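## Task

Take the loose end of the red network patch cord and push it, latch clip up, into the port beneath the white label until it clicks in. The cord must already be at rest shortly after you finish.

## Robot and tools

Robot: two UR7e-style six-joint arms, left_arm and right_arm, each carrying a two-finger parallel gripper (max 50 mm between pads). The fingers point along the gripper's +z axis and close along its x axis. end_effector_position is the point midway between the pads; the fingertips extend 17.5 mm past it. A wrist camera block protrudes about 10 cm toward the gripper's -y side and rotates with it.

Frame: all reported positions, orientations (quat wxyz), velocities and Hand targets use the scene frame. Its origin is at table-top height, halfway between the nominal arm bases; +z points up, +x points out across the table, and left_arm sits on the +y side (image sides do not match these names). Calibrated bases: left_arm near (+0.068, +0.447, +0.035) m, right_arm near (-0.018, -0.385, +0.035) m. Reported hand poses can be off by a few cm, more when reaching far.

execute_actions(actions, cameras): actions is a list of actions. Each action is a table of at most 15 rows, one row per 1/30 s control step; a shorter table repeats its final row for the remaining steps. Every row has exactly 18 numbers in [-1, 1], covering both arms even if one is idle: left dx, dy, dz, rx, ry, rz, gripper position, force_limit, speed, then the same nine for the right arm. The six pose numbers are offsets along scene axes from that arm's Hand target as it stood when the action began; every row counts from that same start, not from the row before, and the next action starts from the new Hand target, so repeating an offset keeps moving. Scale: 1.0 = 0.6 m or 180 degrees; rx, ry, rz form one rotation vector, turning about the hand position. The gripper numbers are absolute settings: position +1 = fully open, about -0.65 = pads touching, -1 = close until blocked (use this to grip). force_limit per pad: -1 ≈ 20 N, 0 ≈ 102 N, +1 ≈ 185 N. speed of the gap: -1 ≈ 20 mm/s, 0 ≈ 85, +1 ≈ 150; both start at +1. A 0 is a real command, so to leave a gripper unchanged resend its last three numbers. Sending all-zero pose numbers re-requests the current Hand target. Images come back only for an empty actions list or when cameras names them.

move(target, speed, blend, stop_force, zero, blocking, cameras): target is one 18-number row laid out as above, or a list of up to 15 such rows; every row is an offset from the Hand targets at the move's start, not from the previous row. Each gripper travels a straight line toward its target, turning the short way. speed is top path speed in m/s (0.002 to 3.6, default 0.25; rotation up to twice that in rad/s), one value or one per target. blend (m) rounds corners in a list; 0 stops at each. stop_force (N, 3 to 120, shared by both arms) ends an arm's path when its wrist sensor feels that much push against its motion; not reliable while the gripper rotates, and leave it out when backing away from contact. zero (default true) rezeroes the force baseline first. blocking=false returns after about 0.5 s while the move runs (not allowed with stop_force). A move lasts at most 10 s and does not avoid obstacles or the other arm. Give all rows the same gripper numbers. The result adds a move: line, ending done, off_target, moving, held or fault, plus limits (paced = pose clipped, held = steps withheld). done only means within 3 mm and 2 degrees, not that nothing was touched.

wait(seconds 0 to 10): lets time pass while arms hold. stop: brakes a running move. zoom_image(camera, region [x0, y0, x1, y1] in pixels, at most 504 by 504): closer look at the newest image of that camera. zero_wrist_force(arm): rebaselines that arm's force sensor. read_manual(section "licences"): licence text only. finished_scene(scene): ends the current scene irreversibly; pass the current scene number. Cameras: cam_head_left, cam_head_right, cam_high, cam_low, cam_left_wrist, cam_right_wrist, all 672x504, with calibration given in the setup.

Result lines: per arm end_effector_position (m), quat, velocities (omitted when joint velocities read within noise), Hand target (last commanded pose after clipping; the gripper often rests slightly short of it, so resend the gap as an offset), Tool commands, Joint positions and torques, Wrist force and torque in the gripper's own axes plus the peak since last shown, motor temperatures. object_status: 0 moving, 1 blocked while opening, 2 blocked while closing (a real grip), 3 reached position or pads met (likely nothing held). Opening in mm ≈ (250 - position_measured) × 0.202. A MOTOR HOT line appears at 70 °C; 85 °C locks the arm for 30 to 60 s.

Limits and cautions: commanded orientation is clipped to 32 degrees from the measured one each step. Arms are stiff; aiming even slightly beyond a firm contact can trip a fault. An outside force of roughly 150 N (±25) or a joint contact torque at its limit (139 N m shoulder/elbow, 26 N m wrists) stops that arm for 10 s. Keep the arms apart: squeezing or striking each other can fail the scene, and the clearance check is not a guarantee. Avoid paths near an arm's own base. Move slowly near contact, insert gently, release the plug only when it is still, and never let the cord or anything else leave the table. Hard hits on fixed objects, drops, and high motor effort all count against you.

Each tool is called after "Call:" as name(argument=value, ...) on one line, values as JSON.

## Session

Call:
execute_actions(actions=[])

Scene clock: 0.00 s.
left_arm: end_effector_position=(+0.3102, +0.4873, +0.2067) position_measured=3 object_status=3 end_effector_quat_wxyz=(+0.485, +0.749, -0.451, +0.006) | right_arm: end_effector_position=(+0.3132, -0.4066, +0.1699) position_measured=3 object_status=3 end_effector_quat_wxyz=(+0.430, +0.726, +0.061, -0.533)
Joint positions: left_arm=[0.248 -1.574 2.12 -1.269 -2.213 -3.073] | right_arm=[3.712 -2.149 -1.745 -2.326 1.351 2.152]
Joint velocities: within noise
Joint torques (N m): no reading
Motor temperatures (°C): left_arm=[35 29 27 37 34 40] | right_arm=[31 35 30 32 30 36]
Wrist force (N): no reading
Wrist torque (N m): no reading
Wrist force, peak (N): no reading
Hand target: left_arm +0.3102, +0.4873, +0.2067; +0.485, +0.749, -0.451, +0.006 | right_arm +0.3132, -0.4066, +0.1699; +0.430, +0.726, +0.061, -0.533
Tool commands: left_gripper/position=+1.0 left_gripper/force_limit=+1.0 left_gripper/speed=+1.0 right_gripper/position=+1.0 right_gripper/force_limit=+1.0 right_gripper/speed=+1.0

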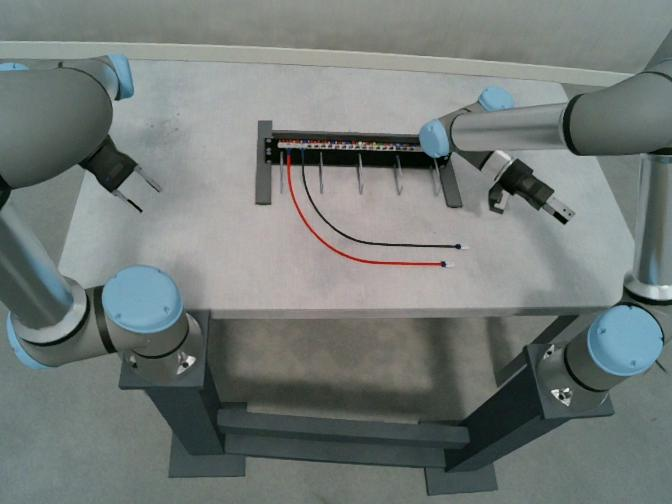

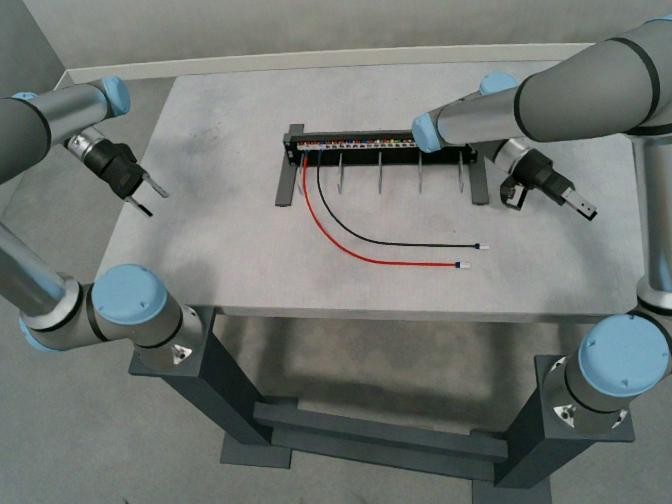

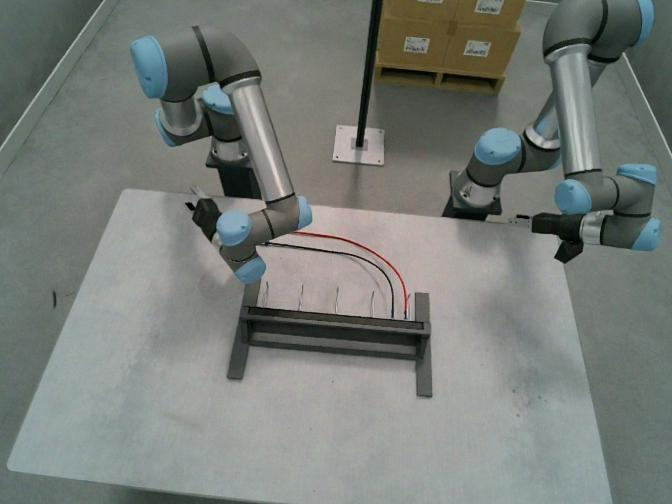

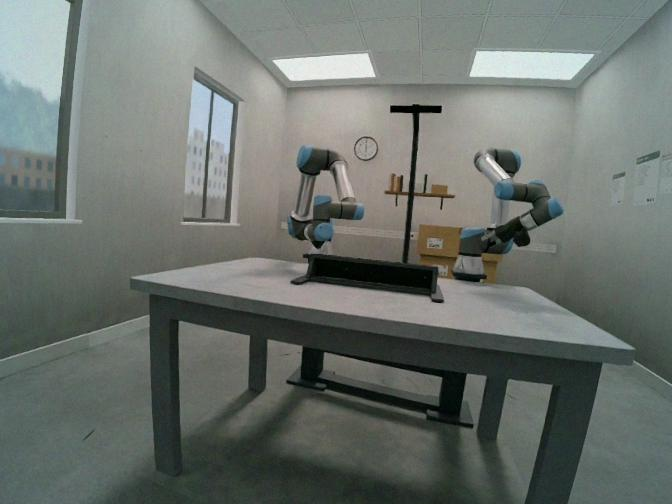

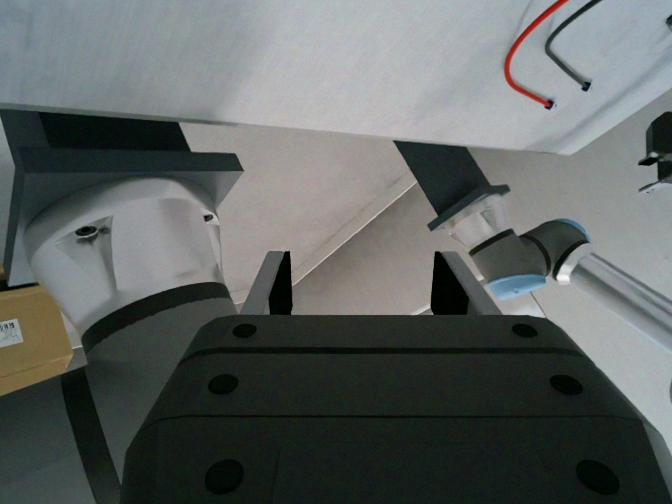

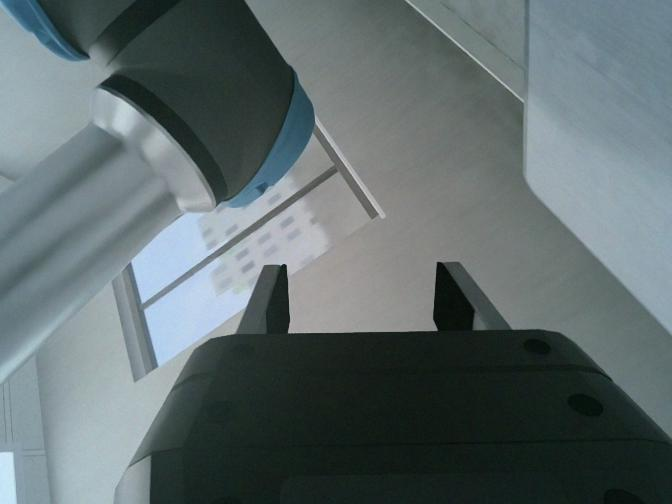

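Call:
zoom_image(camera="cam_head_left", region=[250, 110, 490, 280])

Call:
zoom_image(camera="cam_head_right", region=[270, 110, 500, 280])

Call:
zoom_image(camera="cam_head_left", region=[255, 120, 355, 200])

Call:
zoom_image(camera="cam_head_right", region=[280, 120, 490, 200])

Call:
zoom_image(camera="cam_head_left", region=[350, 130, 470, 190])

Scaled by 2.100.

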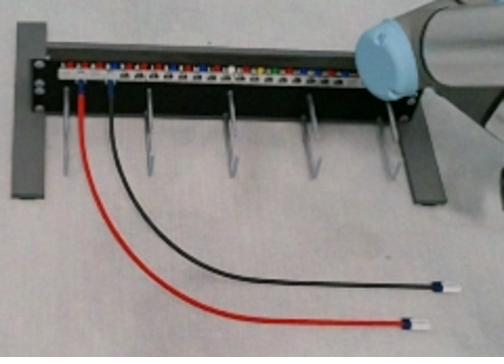

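Scaled by 2.191.

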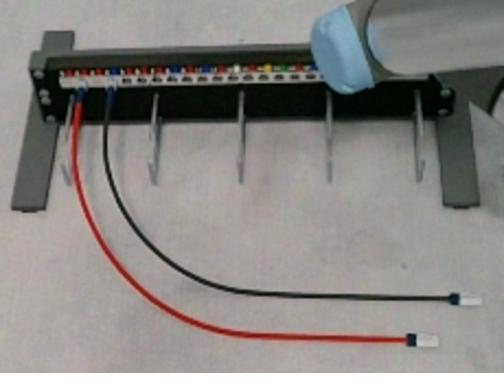

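Scaled by 5.040.

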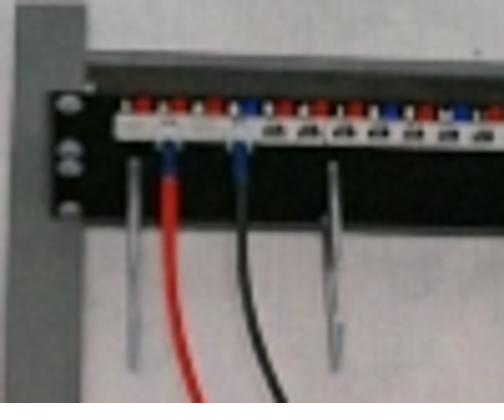

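Scaled by 2.400.

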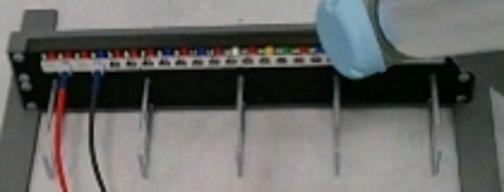

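Scaled by 4.200.

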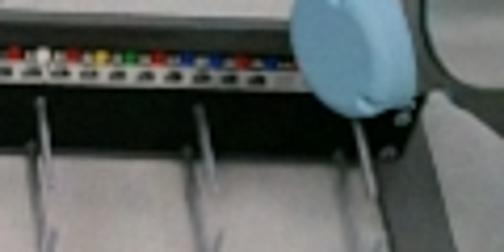

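Call:
move(target=[[0,0,0,0,0,0,1,1,1,-0.02,0.2,0.16,0.15,-0.187,-0.0215,1,1,1],[0,0,0,0,0,0,1,1,1,-0.055,0.4,0.16,0.3017,-0.3742,-0.043,1,1,1]], blend=[0.05,0], speed=0.35, cameras=["all"])

Scene clock: 57.20 s.
left_arm: end_effector_position=(+0.3102, +0.4873, +0.2067) position_measured=3 object_status=3 end_effector_quat_wxyz=(+0.485, +0.749, -0.451, +0.006) | right_arm: end_effector_position=(+0.2802, -0.1667, +0.2659) position_measured=3 object_status=3 end_effector_quat_wxyz=(+0.000, +1.000, -0.001, -0.001)
Joint positions: left_arm=[0.248 -1.574 2.12 -1.269 -2.213 -3.073] | right_arm=[4.17 -1.235 -2.095 -1.383 1.572 2.571]
Joint torques (N m): left_arm=[0.21 -19.92 -18.95 -0.67 -1.2 -0.25] | right_arm=[13.5 16.29 19.11 4.66 -2.87 2.49]
Wrist force (N): left_arm=[0.0 0.2 0.1] | right_arm=[-1.4 -1.6 1.6]
Wrist torque (N m): left_arm=[0.03 -0.01 -0.01] | right_arm=[-0.27 0.27 0.07]
Wrist force, peak (N): left_arm=[0.3 0.5 -0.2] | right_arm=[-1.6 -1.7 1.7]
Hand target: left_arm +0.3102, +0.4873, +0.2067; +0.485, +0.749, -0.451, +0.006 | right_arm +0.2802, -0.1666, +0.2659; +0.000, +1.000, -0.001, -0.001
Off the commanded pose: left_arm 0.000 m, 0 deg | right_arm 0.000 m, 0 deg.
move: done
camera_calibration:
cam_right_wrist: T_world_to_cam=[[0.999865, -0.0133682, 0.00951454, -0.274593], [-0.0158071, -0.940291, 0.340003, -0.228066], [0.00440123, -0.340108, -0.940376, 0.319724], [0, 0, 0, 1]] pos_world=[0.269544, -0.109379, 0.380816]

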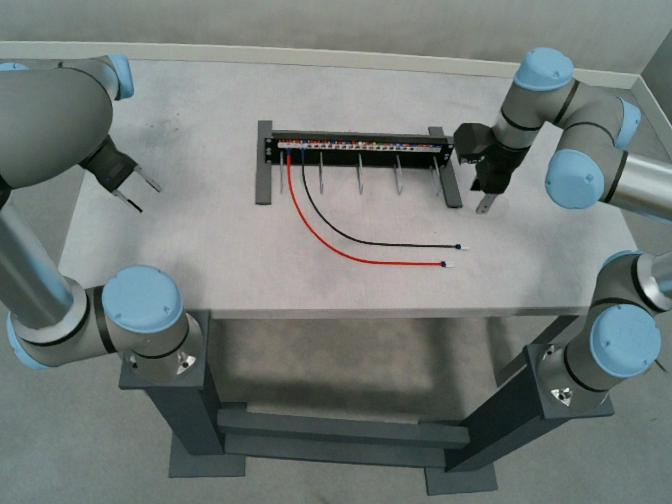

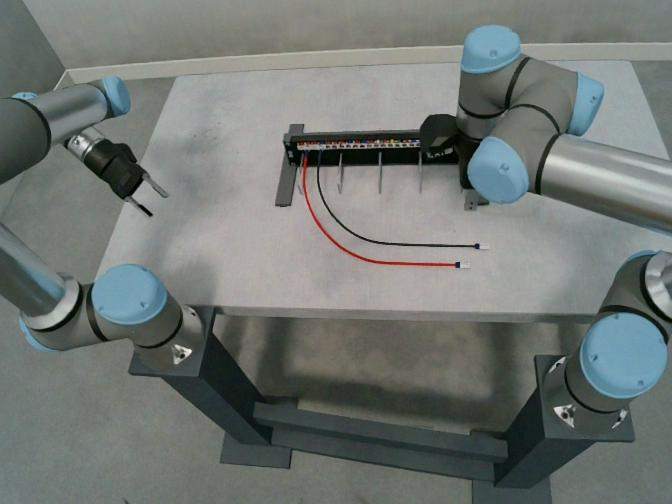

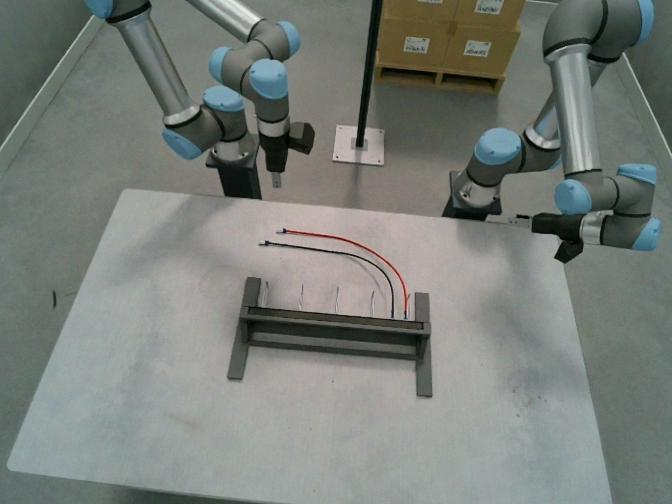

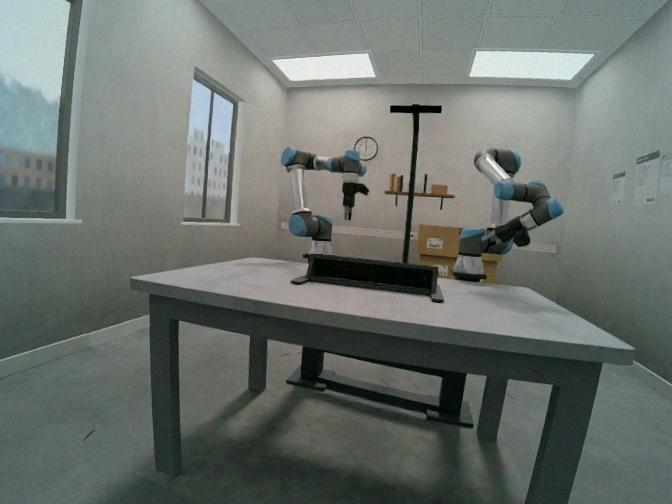

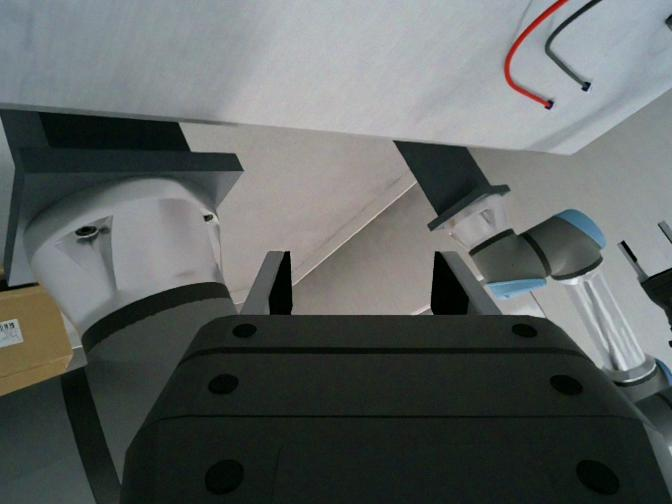

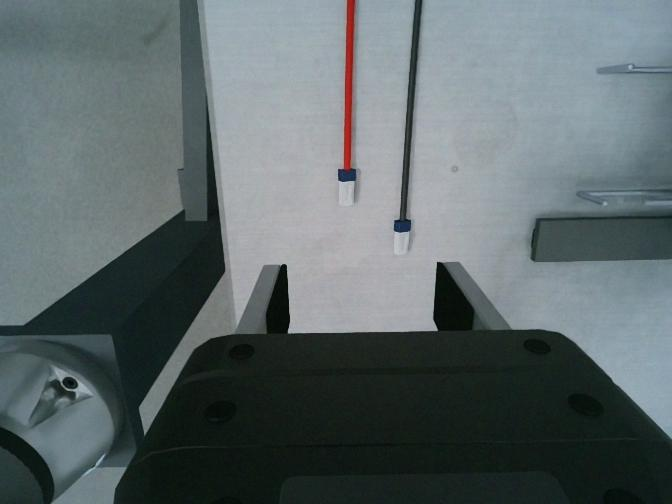

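Call:
zoom_image(camera="cam_right_wrist", region=[306, 150, 426, 270])

Call:
zoom_image(camera="cam_head_left", region=[360, 130, 460, 180])

Call:
zoom_image(camera="cam_head_left", region=[260, 130, 360, 180])

Call:
zoom_image(camera="cam_head_left", region=[430, 230, 490, 280])

Scaled by 4.200.

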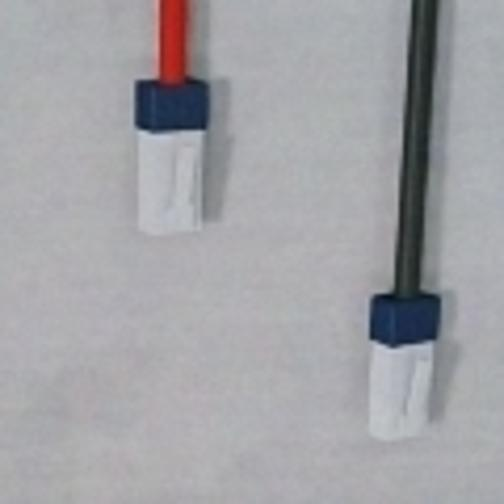

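Scaled by 5.040.

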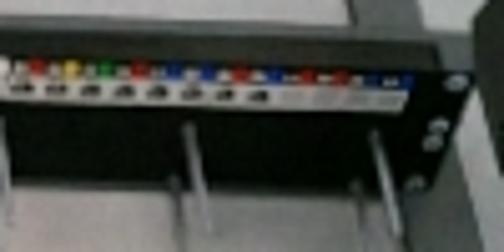

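Scaled by 5.040.

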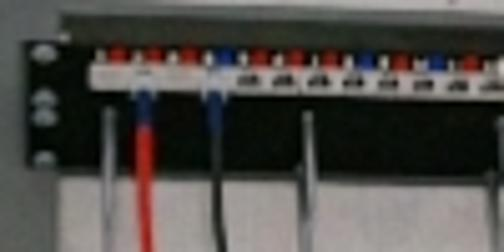

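Scaled by 8.400.

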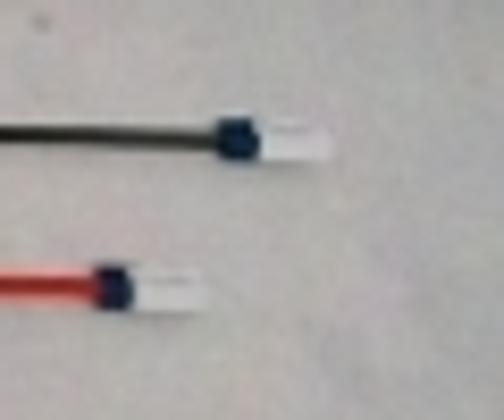

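Call:
move(target=[0,0,0,0,0,0,1,1,1,0.004,0.028,-0.26,0,0,0,1,1,1], speed=0.25, cameras=["cam_right_wrist"])

Call:
zoom_image(camera="cam_right_wrist", region=[276, 140, 436, 260])

Scene clock: 78.50 s.
left_arm: end_effector_position=(+0.3102, +0.4873, +0.2067) position_measured=3 object_status=3 end_effector_quat_wxyz=(+0.485, +0.749, -0.451, +0.006) | right_arm: end_effector_position=(+0.2826, -0.1499, +0.1099) position_measured=3 object_status=3 end_effector_quat_wxyz=(+0.000, +1.000, -0.001, +0.000)
Joint positions: left_arm=[0.248 -1.574 2.12 -1.269 -2.213 -3.073] | right_arm=[4.19 -1.468 -2.368 -0.877 1.572 2.591]
Joint torques (N m): left_arm=[-0.77 -20.38 -19.32 -0.67 -1.05 -0.24] | right_arm=[-10.3 6.09 14.56 4.62 2.51 -2.83]
Wrist force (N): left_arm=[-0.1 0.1 -0.1] | right_arm=[-1.2 -1.4 1.5]
Wrist torque (N m): left_arm=[0.01 0.01 -0.01] | right_arm=[-0.22 0.25 0.18]
Wrist force, peak (N): left_arm=[-0.1 0.7 0.1] | right_arm=[-1.2 -1.6 3.1]
Hand target: left_arm +0.3102, +0.4873, +0.2067; +0.485, +0.749, -0.451, +0.006 | right_arm +0.2826, -0.1498, +0.1099; +0.000, +1.000, -0.001, -0.001
Off the commanded pose: left_arm 0.000 m, 0 deg | right_arm 0.000 m, 0 deg.
move: done
camera_calibration:
cam_right_wrist: T_world_to_cam=[[0.99986, -0.0134237, 0.00995821, -0.275389], [-0.0160102, -0.940291, 0.339996, -0.159228], [0.0047996, -0.340108, -0.940374, 0.178585], [0, 0, 0, 1]] pos_world=[0.271944, -0.092679, 0.224815]
Images, in order (width x height): cam_right_wrist 672x504.

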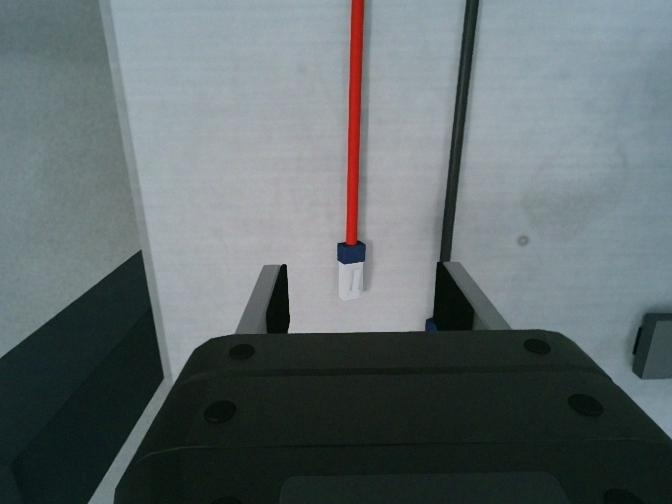

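Scaled by 3.150.

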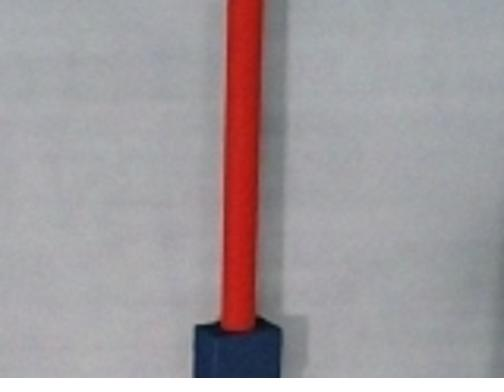

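Call:
zoom_image(camera="cam_right_wrist", region=[300, 220, 400, 320])

Scaled by 5.040.

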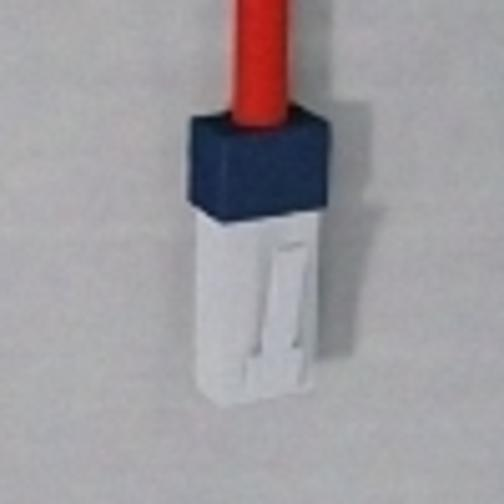

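Call:
move(target=[0,0,0,0,0,0,1,1,1,0.0028,-0.025,-0.1283,0,0,0,1,-0.5,-0.5], speed=0.2, cameras=["cam_right_wrist","cam_head_left"])

Call:
zoom_image(camera="cam_right_wrist", region=[230, 180, 450, 340])

Call:
zoom_image(camera="cam_head_left", region=[410, 220, 510, 300])

Scene clock: 99.07 s.
left_arm: end_effector_position=(+0.3102, +0.4873, +0.2067) position_measured=3 object_status=3 end_effector_quat_wxyz=(+0.485, +0.749, -0.451, +0.006) | right_arm: end_effector_position=(+0.2842, -0.1649, +0.0329) position_measured=3 object_status=3 end_effector_quat_wxyz=(+0.000, +1.000, -0.001, -0.001)
Joint positions: left_arm=[0.248 -1.574 2.12 -1.269 -2.213 -3.073] | right_arm=[4.163 -1.655 -2.48 -0.578 1.572 2.565]
Joint torques (N m): left_arm=[0.4 -20.22 -19.02 -0.54 -1.06 -0.14] | right_arm=[-12.39 11.65 10.3 4.62 2.44 -2.68]
Wrist force (N): left_arm=[-0.1 0.4 -0.1] | right_arm=[-1.3 -1.4 1.8]
Wrist torque (N m): left_arm=[0.06 0.02 0.00] | right_arm=[-0.21 0.28 0.25]
Wrist force, peak (N): left_arm=[-0.2 0.6 0.2] | right_arm=[-1.3 -1.1 2.9]
Hand target: left_arm +0.3102, +0.4873, +0.2067; +0.485, +0.749, -0.451, +0.006 | right_arm +0.2842, -0.1648, +0.0329; +0.000, +1.000, -0.001, -0.001
Off the commanded pose: left_arm 0.000 m, 0 deg | right_arm 0.000 m, 0 deg.
move: done
camera_calibration:
cam_right_wrist: T_world_to_cam=[[0.999862, -0.0133641, 0.00982961, -0.276397], [-0.01591, -0.940324, 0.339909, -0.147051], [0.00470041, -0.340019, -0.940407, 0.101142], [0, 0, 0, 1]] pos_world=[0.273544, -0.107579, 0.147815]
Images, in order (width x height): cam_head_left 672x504, cam_right_wrist 672x504.

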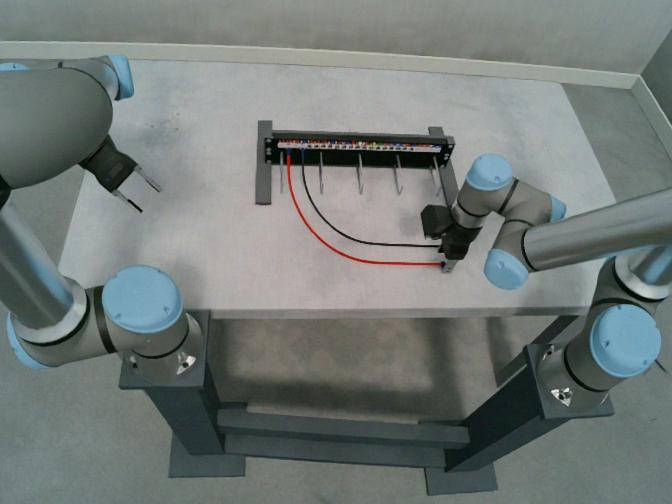

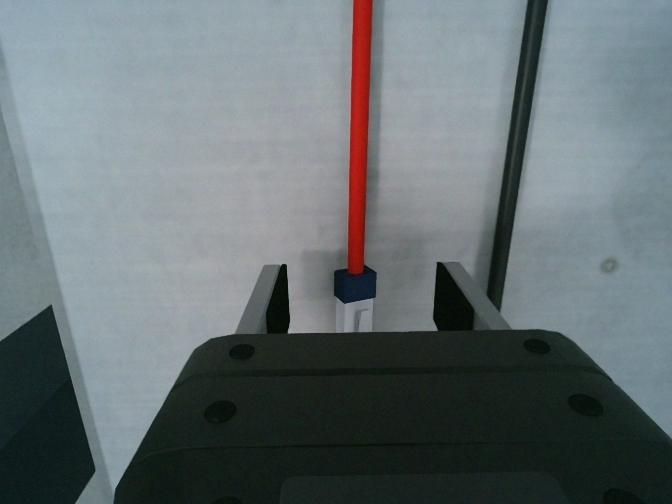

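Scaled by 2.291.

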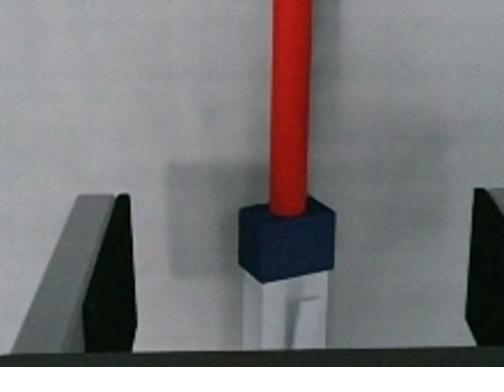

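Scaled by 5.040.

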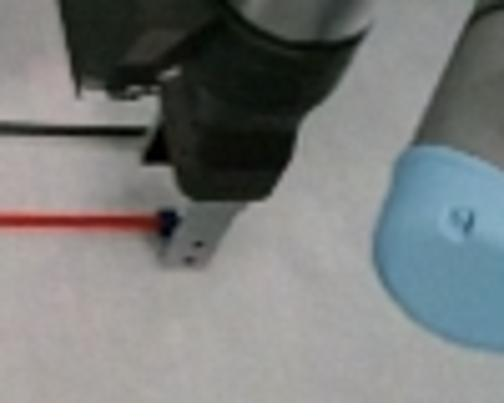

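Call:
zoom_image(camera="cam_right_wrist", region=[320, 250, 400, 334])

Scaled by 6.000.

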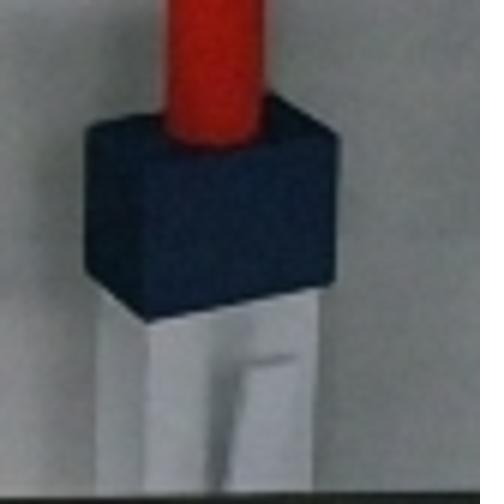

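Call:
move(target=[[0,0,0,0,0,0,1,1,1,0.0152,0.008,0.045,0,0.128,0,0.076,-0.5,-0.5],[0,0,0,0,0,0,1,1,1,0.0152,0.008,0.0,0,0.128,0,0.076,-0.5,-0.5]], speed=0.1, cameras=["cam_right_wrist"])

Call:
zoom_image(camera="cam_right_wrist", region=[266, 230, 416, 340])

Scene clock: 195.50 s.
left_arm: end_effector_position=(+0.3102, +0.4873, +0.2067) position_measured=3 object_status=3 end_effector_quat_wxyz=(+0.485, +0.749, -0.451, +0.006) | right_arm: end_effector_position=(+0.2934, -0.1601, +0.0330) position_measured=141 object_status=3 end_effector_quat_wxyz=(+0.000, +0.980, -0.001, -0.200)
Joint positions: left_arm=[0.248 -1.574 2.12 -1.269 -2.213 -3.073] | right_arm=[3.956 -1.837 -2.205 -0.963 1.852 2.315]
Joint torques (N m): left_arm=[-0.59 -19.86 -18.3 -0.69 -1 -0.27] | right_arm=[-11.4 20.44 11.21 4.18 3.46 0.36]
Wrist force (N): left_arm=[-0.2 0.1 0.1] | right_arm=[-0.4 -0.7 1.2]
Wrist torque (N m): left_arm=[0.01 0.03 0.00] | right_arm=[-0.12 0.11 0.22]
Wrist force, peak (N): left_arm=[-0.4 0.4 -0.5] | right_arm=[-1.4 -1.3 2.0]
Hand target: left_arm +0.3102, +0.4873, +0.2067; +0.485, +0.749, -0.451, +0.006 | right_arm +0.2934, -0.1600, +0.0329; +0.000, +0.980, -0.001, -0.200
Off the commanded pose: left_arm 0.000 m, 0 deg | right_arm 0.000 m, 0 deg.
move: done
camera_calibration:
cam_right_wrist: T_world_to_cam=[[0.923954, -0.0132735, -0.382274, -0.250342], [0.118469, -0.940325, 0.318989, -0.181145], [-0.363696, -0.340019, -0.867244, 0.208456], [0, 0, 0, 1]] pos_world=[0.328579, -0.102779, 0.142866]
Images, in order (width x height): cam_right_wrist 672x504.

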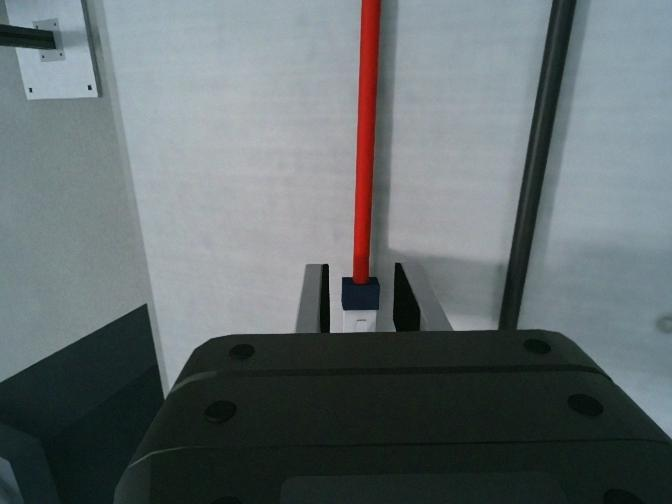

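Scaled by 3.360.

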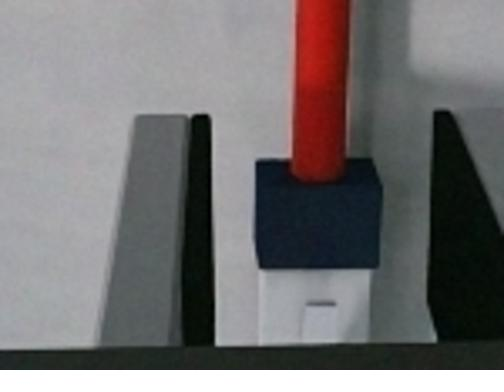

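Call:
move(target=[0,0,0,0,0,0,1,1,1,0,0,0,0,0,0,-0.122,-0.5,-0.5], cameras=["cam_right_wrist"])

Call:
zoom_image(camera="cam_right_wrist", region=[296, 240, 416, 340])

Call:
move(target=[0,0,0,0,0,0,1,1,1,-0.0059,0,-0.0138,0,0,0,-0.122,-0.5,-0.5], speed=0.01, stop_force=5, cameras=["cam_right_wrist"])

Call:
zoom_image(camera="cam_right_wrist", region=[296, 240, 416, 340])

Scene clock: 210.33 s.
left_arm: end_effector_position=(+0.3102, +0.4873, +0.2067) position_measured=3 object_status=3 end_effector_quat_wxyz=(+0.485, +0.749, -0.451, +0.006) | right_arm: end_effector_position=(+0.2934, -0.1600, +0.0329) position_measured=171 object_status=3 end_effector_quat_wxyz=(+0.000, +0.980, -0.001, -0.200)
Joint positions: left_arm=[0.248 -1.574 2.12 -1.269 -2.213 -3.073] | right_arm=[3.956 -1.837 -2.205 -0.963 1.852 2.316]
Joint torques (N m): left_arm=[-1.17 -19.74 -19.52 -0.71 -0.87 -0.23] | right_arm=[-10.11 18.07 9.65 3.91 3.1 1.96]
Wrist force (N): left_arm=[0.1 0.3 -0.1] | right_arm=[-0.4 -0.8 1.5]
Wrist torque (N m): left_arm=[0.04 -0.02 -0.01] | right_arm=[-0.13 0.10 0.22]
Wrist force, peak (N): left_arm=[-0.3 0.3 -0.5] | right_arm=[-0.7 -1.0 1.5]
Hand target: left_arm +0.3102, +0.4873, +0.2067; +0.485, +0.749, -0.451, +0.006 | right_arm +0.2934, -0.1600, +0.0329; +0.000, +0.980, -0.001, -0.200
Off the commanded pose: left_arm 0.000 m, 0 deg | right_arm 0.000 m, 0 deg.
move: done
camera_calibration:
cam_right_wrist: T_world_to_cam=[[0.923931, -0.0133912, -0.382325, -0.250377], [0.11838, -0.940328, 0.319014, -0.181088], [-0.363783, -0.340007, -0.867212, 0.208395], [0, 0, 0, 1]] pos_world=[0.328579, -0.102779, 0.142767]
Images, in order (width x height): cam_right_wrist 672x504.

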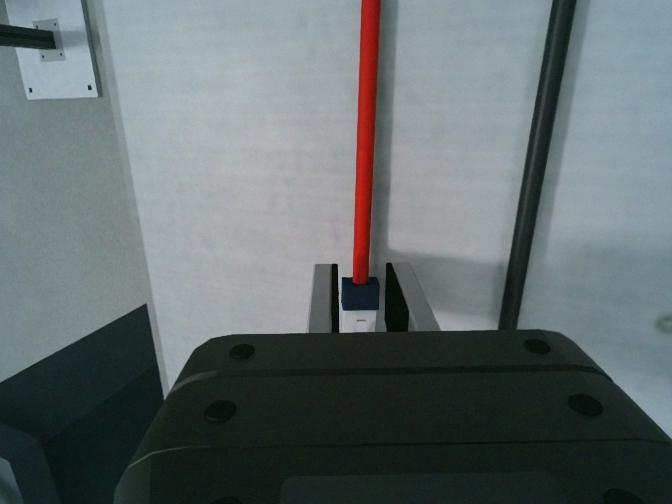

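Scaled by 4.200.

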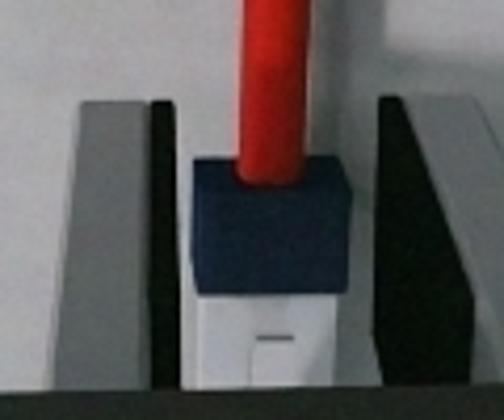

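Scene clock: 212.17 s.
left_arm: end_effector_position=(+0.3102, +0.4873, +0.2067) position_measured=3 object_status=3 end_effector_quat_wxyz=(+0.485, +0.749, -0.451, +0.006) | right_arm: end_effector_position=(+0.2898, -0.1600, +0.0246) position_measured=171 object_status=3 end_effector_quat_wxyz=(+0.000, +0.980, -0.001, -0.200)
Joint positions: left_arm=[0.248 -1.574 2.12 -1.269 -2.213 -3.073] | right_arm=[3.961 -1.85 -2.22 -0.933 1.854 2.321]
Joint torques (N m): left_arm=[-0.51 -20.05 -19.49 -0.97 -1.11 -0.16] | right_arm=[12.37 18.84 9.57 4.05 3.33 2.17]
Wrist force (N): left_arm=[0.0 0.4 0.0] | right_arm=[-0.4 -0.7 1.4]
Wrist torque (N m): left_arm=[0.06 -0.01 0.01] | right_arm=[-0.10 0.10 0.05]
Wrist force, peak (N): left_arm=[-0.3 0.6 0.1] | right_arm=[-0.6 -1.0 1.5]
Hand target: left_arm +0.3102, +0.4873, +0.2067; +0.485, +0.749, -0.451, +0.006 | right_arm +0.2898, -0.1600, +0.0246; +0.000, +0.980, -0.001, -0.200
Off the commanded pose: left_arm 0.000 m, 0 deg | right_arm 0.000 m, 0 deg.
move: done
camera_calibration:
cam_right_wrist: T_world_to_cam=[[0.923931, -0.0133912, -0.382325, -0.250186], [0.11838, -0.940328, 0.319014, -0.178046], [-0.363783, -0.340007, -0.867212, 0.199974], [0, 0, 0, 1]] pos_world=[0.324979, -0.102779, 0.134567]
Images, in order (width x height): cam_right_wrist 672x504.

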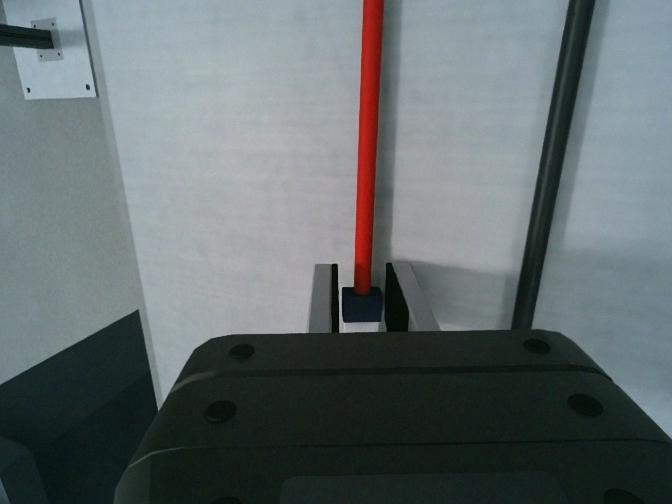

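Scaled by 4.200.

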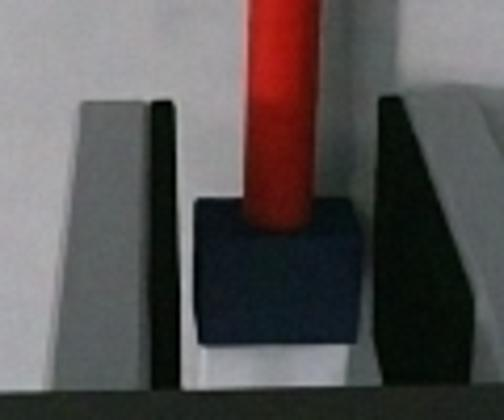

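Call:
move(target=[0,0,0,0,0,0,1,1,1,-0.00456,0,-0.01073,0,0,0,-0.122,-0.5,-0.5], speed=0.005, stop_force=4, cameras=["cam_right_wrist"])

Call:
zoom_image(camera="cam_right_wrist", region=[296, 240, 416, 340])

Scene clock: 220.33 s.
left_arm: end_effector_position=(+0.3102, +0.4873, +0.2067) position_measured=3 object_status=3 end_effector_quat_wxyz=(+0.485, +0.749, -0.451, +0.006) | right_arm: end_effector_position=(+0.2890, -0.1600, +0.0227) position_measured=171 object_status=3 end_effector_quat_wxyz=(+0.000, +0.980, -0.001, -0.200)
Joint positions: left_arm=[0.248 -1.574 2.12 -1.269 -2.213 -3.073] | right_arm=[3.963 -1.854 -2.223 -0.926 1.854 2.322]
Joint torques (N m): left_arm=[-0.35 -20.41 -19.27 -0.8 -0.96 -0.3] | right_arm=[-10.43 30.94 21.78 0.16 0.31 -2.19]
Wrist force (N): left_arm=[-0.4 0.3 -0.1] | right_arm=[-1.5 0.0 -5.1]
Wrist torque (N m): left_arm=[0.04 0.06 0.00] | right_arm=[-0.13 0.23 0.06]
Wrist force, peak (N): left_arm=[0.0 0.6 0.1] | right_arm=[-7.3 4.3 -18.2]
Hand target: left_arm +0.3102, +0.4873, +0.2067; +0.485, +0.749, -0.451, +0.006 | right_arm +0.2890, -0.1600, +0.0227; +0.000, +0.980, -0.001, -0.200 (not the last commanded pose)
Off the commanded pose: left_arm 0.000 m, 0 deg | right_arm 0.005 m, 0 deg.
move: contact (right_arm)
camera_calibration:
cam_right_wrist: T_world_to_cam=[[0.92392, -0.0133042, -0.382354, -0.250158], [0.118465, -0.940329, 0.318979, -0.177368], [-0.363783, -0.340007, -0.867213, 0.198035], [0, 0, 0, 1]] pos_world=[0.324179, -0.102779, 0.132667]
Images, in order (width x height): cam_right_wrist 672x504.

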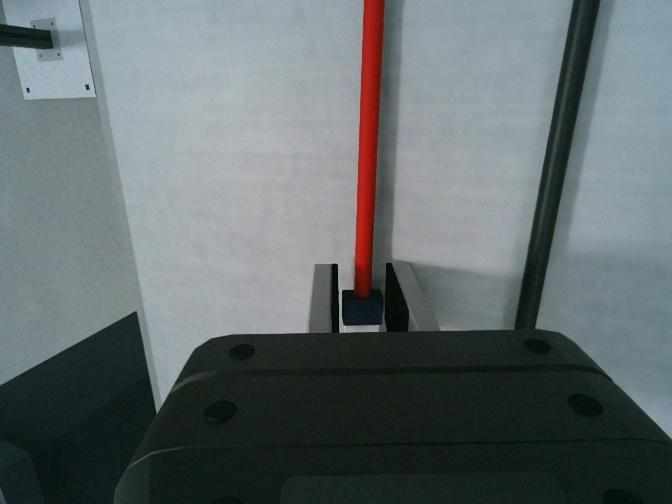

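Scaled by 4.200.

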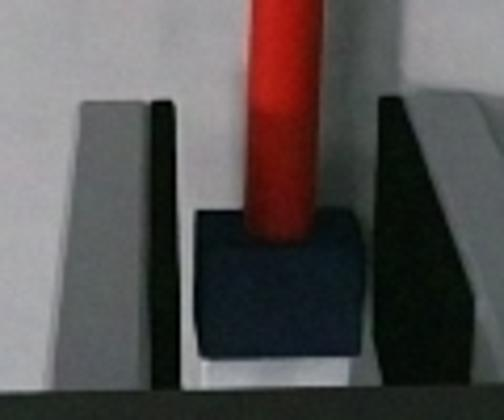

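Call:
move(target=[0,0,0,0,0,0,1,1,1,0,0,0.0003,0,0,0,-1,-0.5,-1], cameras=["cam_right_wrist"])

Call:
zoom_image(camera="cam_right_wrist", region=[296, 240, 416, 340])

Scene clock: 230.77 s.
left_arm: end_effector_position=(+0.3102, +0.4873, +0.2067) position_measured=3 object_status=3 end_effector_quat_wxyz=(+0.485, +0.749, -0.451, +0.006) | right_arm: end_effector_position=(+0.2890, -0.1600, +0.0229) position_measured=196 object_status=2 end_effector_quat_wxyz=(+0.000, +0.980, -0.001, -0.200)
Joint positions: left_arm=[0.248 -1.574 2.12 -1.269 -2.213 -3.073] | right_arm=[3.963 -1.853 -2.223 -0.927 1.854 2.322]
Joint torques (N m): left_arm=[-0.26 -20.68 -19.65 -0.77 -0.89 -0.35] | right_arm=[-10.22 33.92 24.25 0.68 -1.83 -2.41]
Wrist force (N): left_arm=[-0.1 0.1 0.0] | right_arm=[-0.4 -0.8 1.7]
Wrist torque (N m): left_arm=[0.03 0.02 -0.01] | right_arm=[-0.11 0.09 0.05]
Wrist force, peak (N): left_arm=[-0.2 0.7 -0.1] | right_arm=[-1.5 0.0 -5.1]
Hand target: left_arm +0.3102, +0.4873, +0.2067; +0.485, +0.749, -0.451, +0.006 | right_arm +0.2890, -0.1600, +0.0229; +0.000, +0.980, -0.001, -0.200
Off the commanded pose: left_arm 0.000 m, 0 deg | right_arm 0.000 m, 0 deg.
move: done
camera_calibration:
cam_right_wrist: T_world_to_cam=[[0.923931, -0.0133912, -0.382325, -0.250135], [0.11838, -0.940328, 0.319014, -0.177377], [-0.363783, -0.340007, -0.867212, 0.198122], [0, 0, 0, 1]] pos_world=[0.324179, -0.102779, 0.132767]
Images, in order (width x height): cam_right_wrist 672x504.

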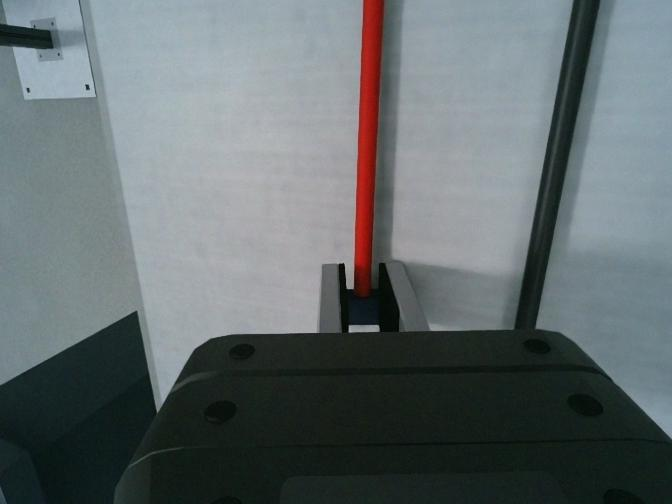

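Scaled by 4.200.

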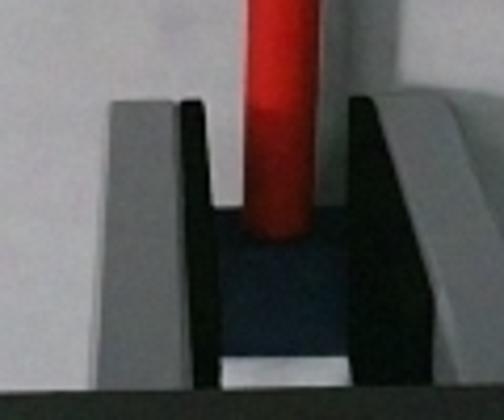

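Call:
move(target=[[0,0,0,0,0,0,1,1,1,0.0,0,0.05,0,0,0,-1,-0.5,-1],[0,0,0,0,0,0,1,1,1,0.0,0,0.2,0,-0.128,0,-1,-0.5,-1]], speed=0.1, cameras=["cam_right_wrist","cam_head_left","cam_left_wrist"])

Call:
zoom_image(camera="cam_right_wrist", region=[296, 240, 416, 340])

Scene clock: 248.87 s.
left_arm: end_effector_position=(+0.3102, +0.4873, +0.2067) position_measured=3 object_status=3 end_effector_quat_wxyz=(+0.485, +0.749, -0.451, +0.006) | right_arm: end_effector_position=(+0.2890, -0.1600, +0.1428) position_measured=196 object_status=2 end_effector_quat_wxyz=(+0.000, +1.000, -0.001, -0.001)
Joint positions: left_arm=[0.248 -1.574 2.12 -1.269 -2.213 -3.073] | right_arm=[4.159 -1.401 -2.318 -0.994 1.572 2.56]
Joint torques (N m): left_arm=[-0.27 -20.3 -19.84 -0.74 -0.78 -0.34] | right_arm=[13.38 19.18 17.09 0.99 -2.89 2.47]
Wrist force (N): left_arm=[0.0 0.4 -0.3] | right_arm=[-0.8 -1.7 1.8]
Wrist torque (N m): left_arm=[0.05 -0.01 0.00] | right_arm=[-0.32 0.20 0.07]
Wrist force, peak (N): left_arm=[0.2 0.6 -0.1] | right_arm=[-1.0 -1.8 1.8]
Hand target: left_arm +0.3102, +0.4873, +0.2067; +0.485, +0.749, -0.451, +0.006 | right_arm +0.2890, -0.1600, +0.1429; +0.000, +1.000, -0.001, -0.001
Off the commanded pose: left_arm 0.000 m, 0 deg | right_arm 0.000 m, 0 deg.
move: done
camera_calibration:
cam_right_wrist: T_world_to_cam=[[0.999866, -0.0134033, 0.00941935, -0.282211], [-0.0158074, -0.940323, 0.339916, -0.179846], [0.00430122, -0.340019, -0.940409, 0.206214], [0, 0, 0, 1]] pos_world=[0.278444, -0.102779, 0.257716]
Images, in order (width x height): cam_head_left 672x504, cam_left_wrist 672x504, cam_right_wrist 672x504.

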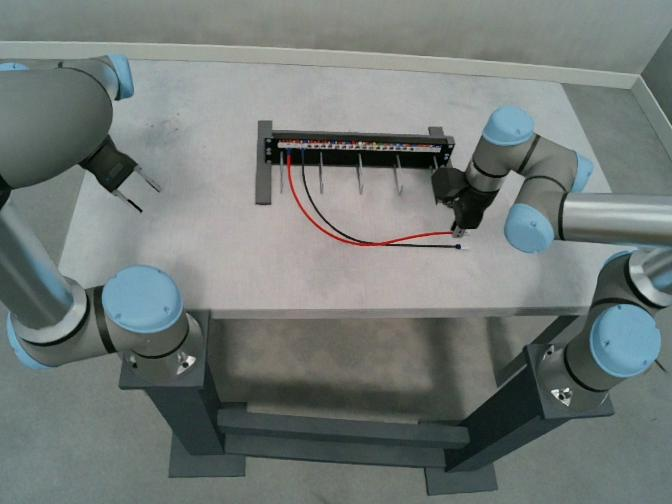

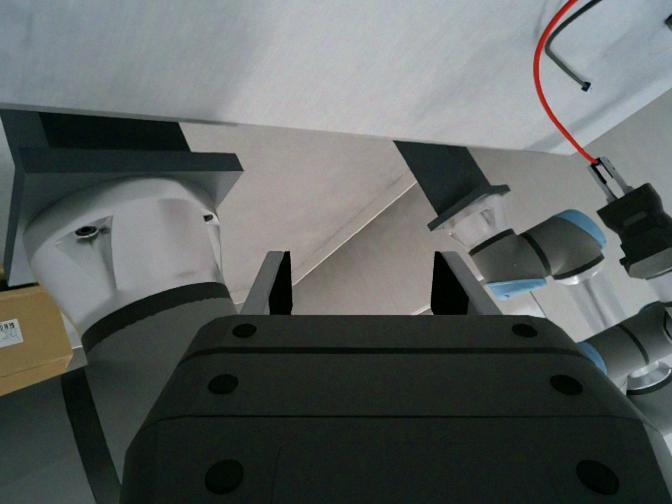

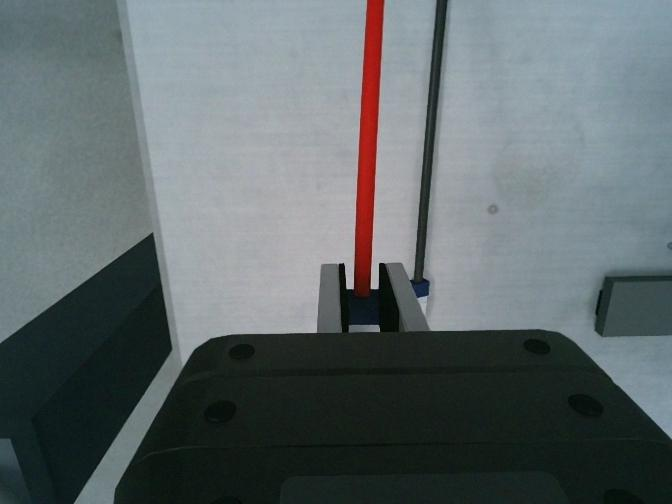

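Scaled by 4.200.

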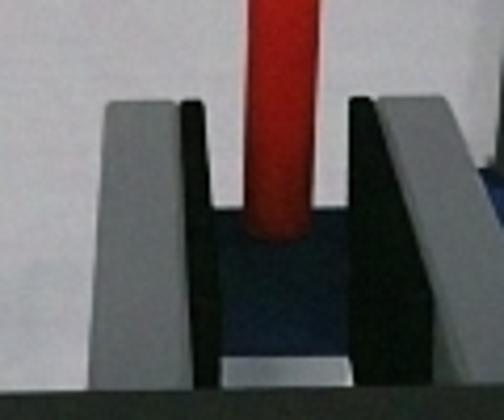

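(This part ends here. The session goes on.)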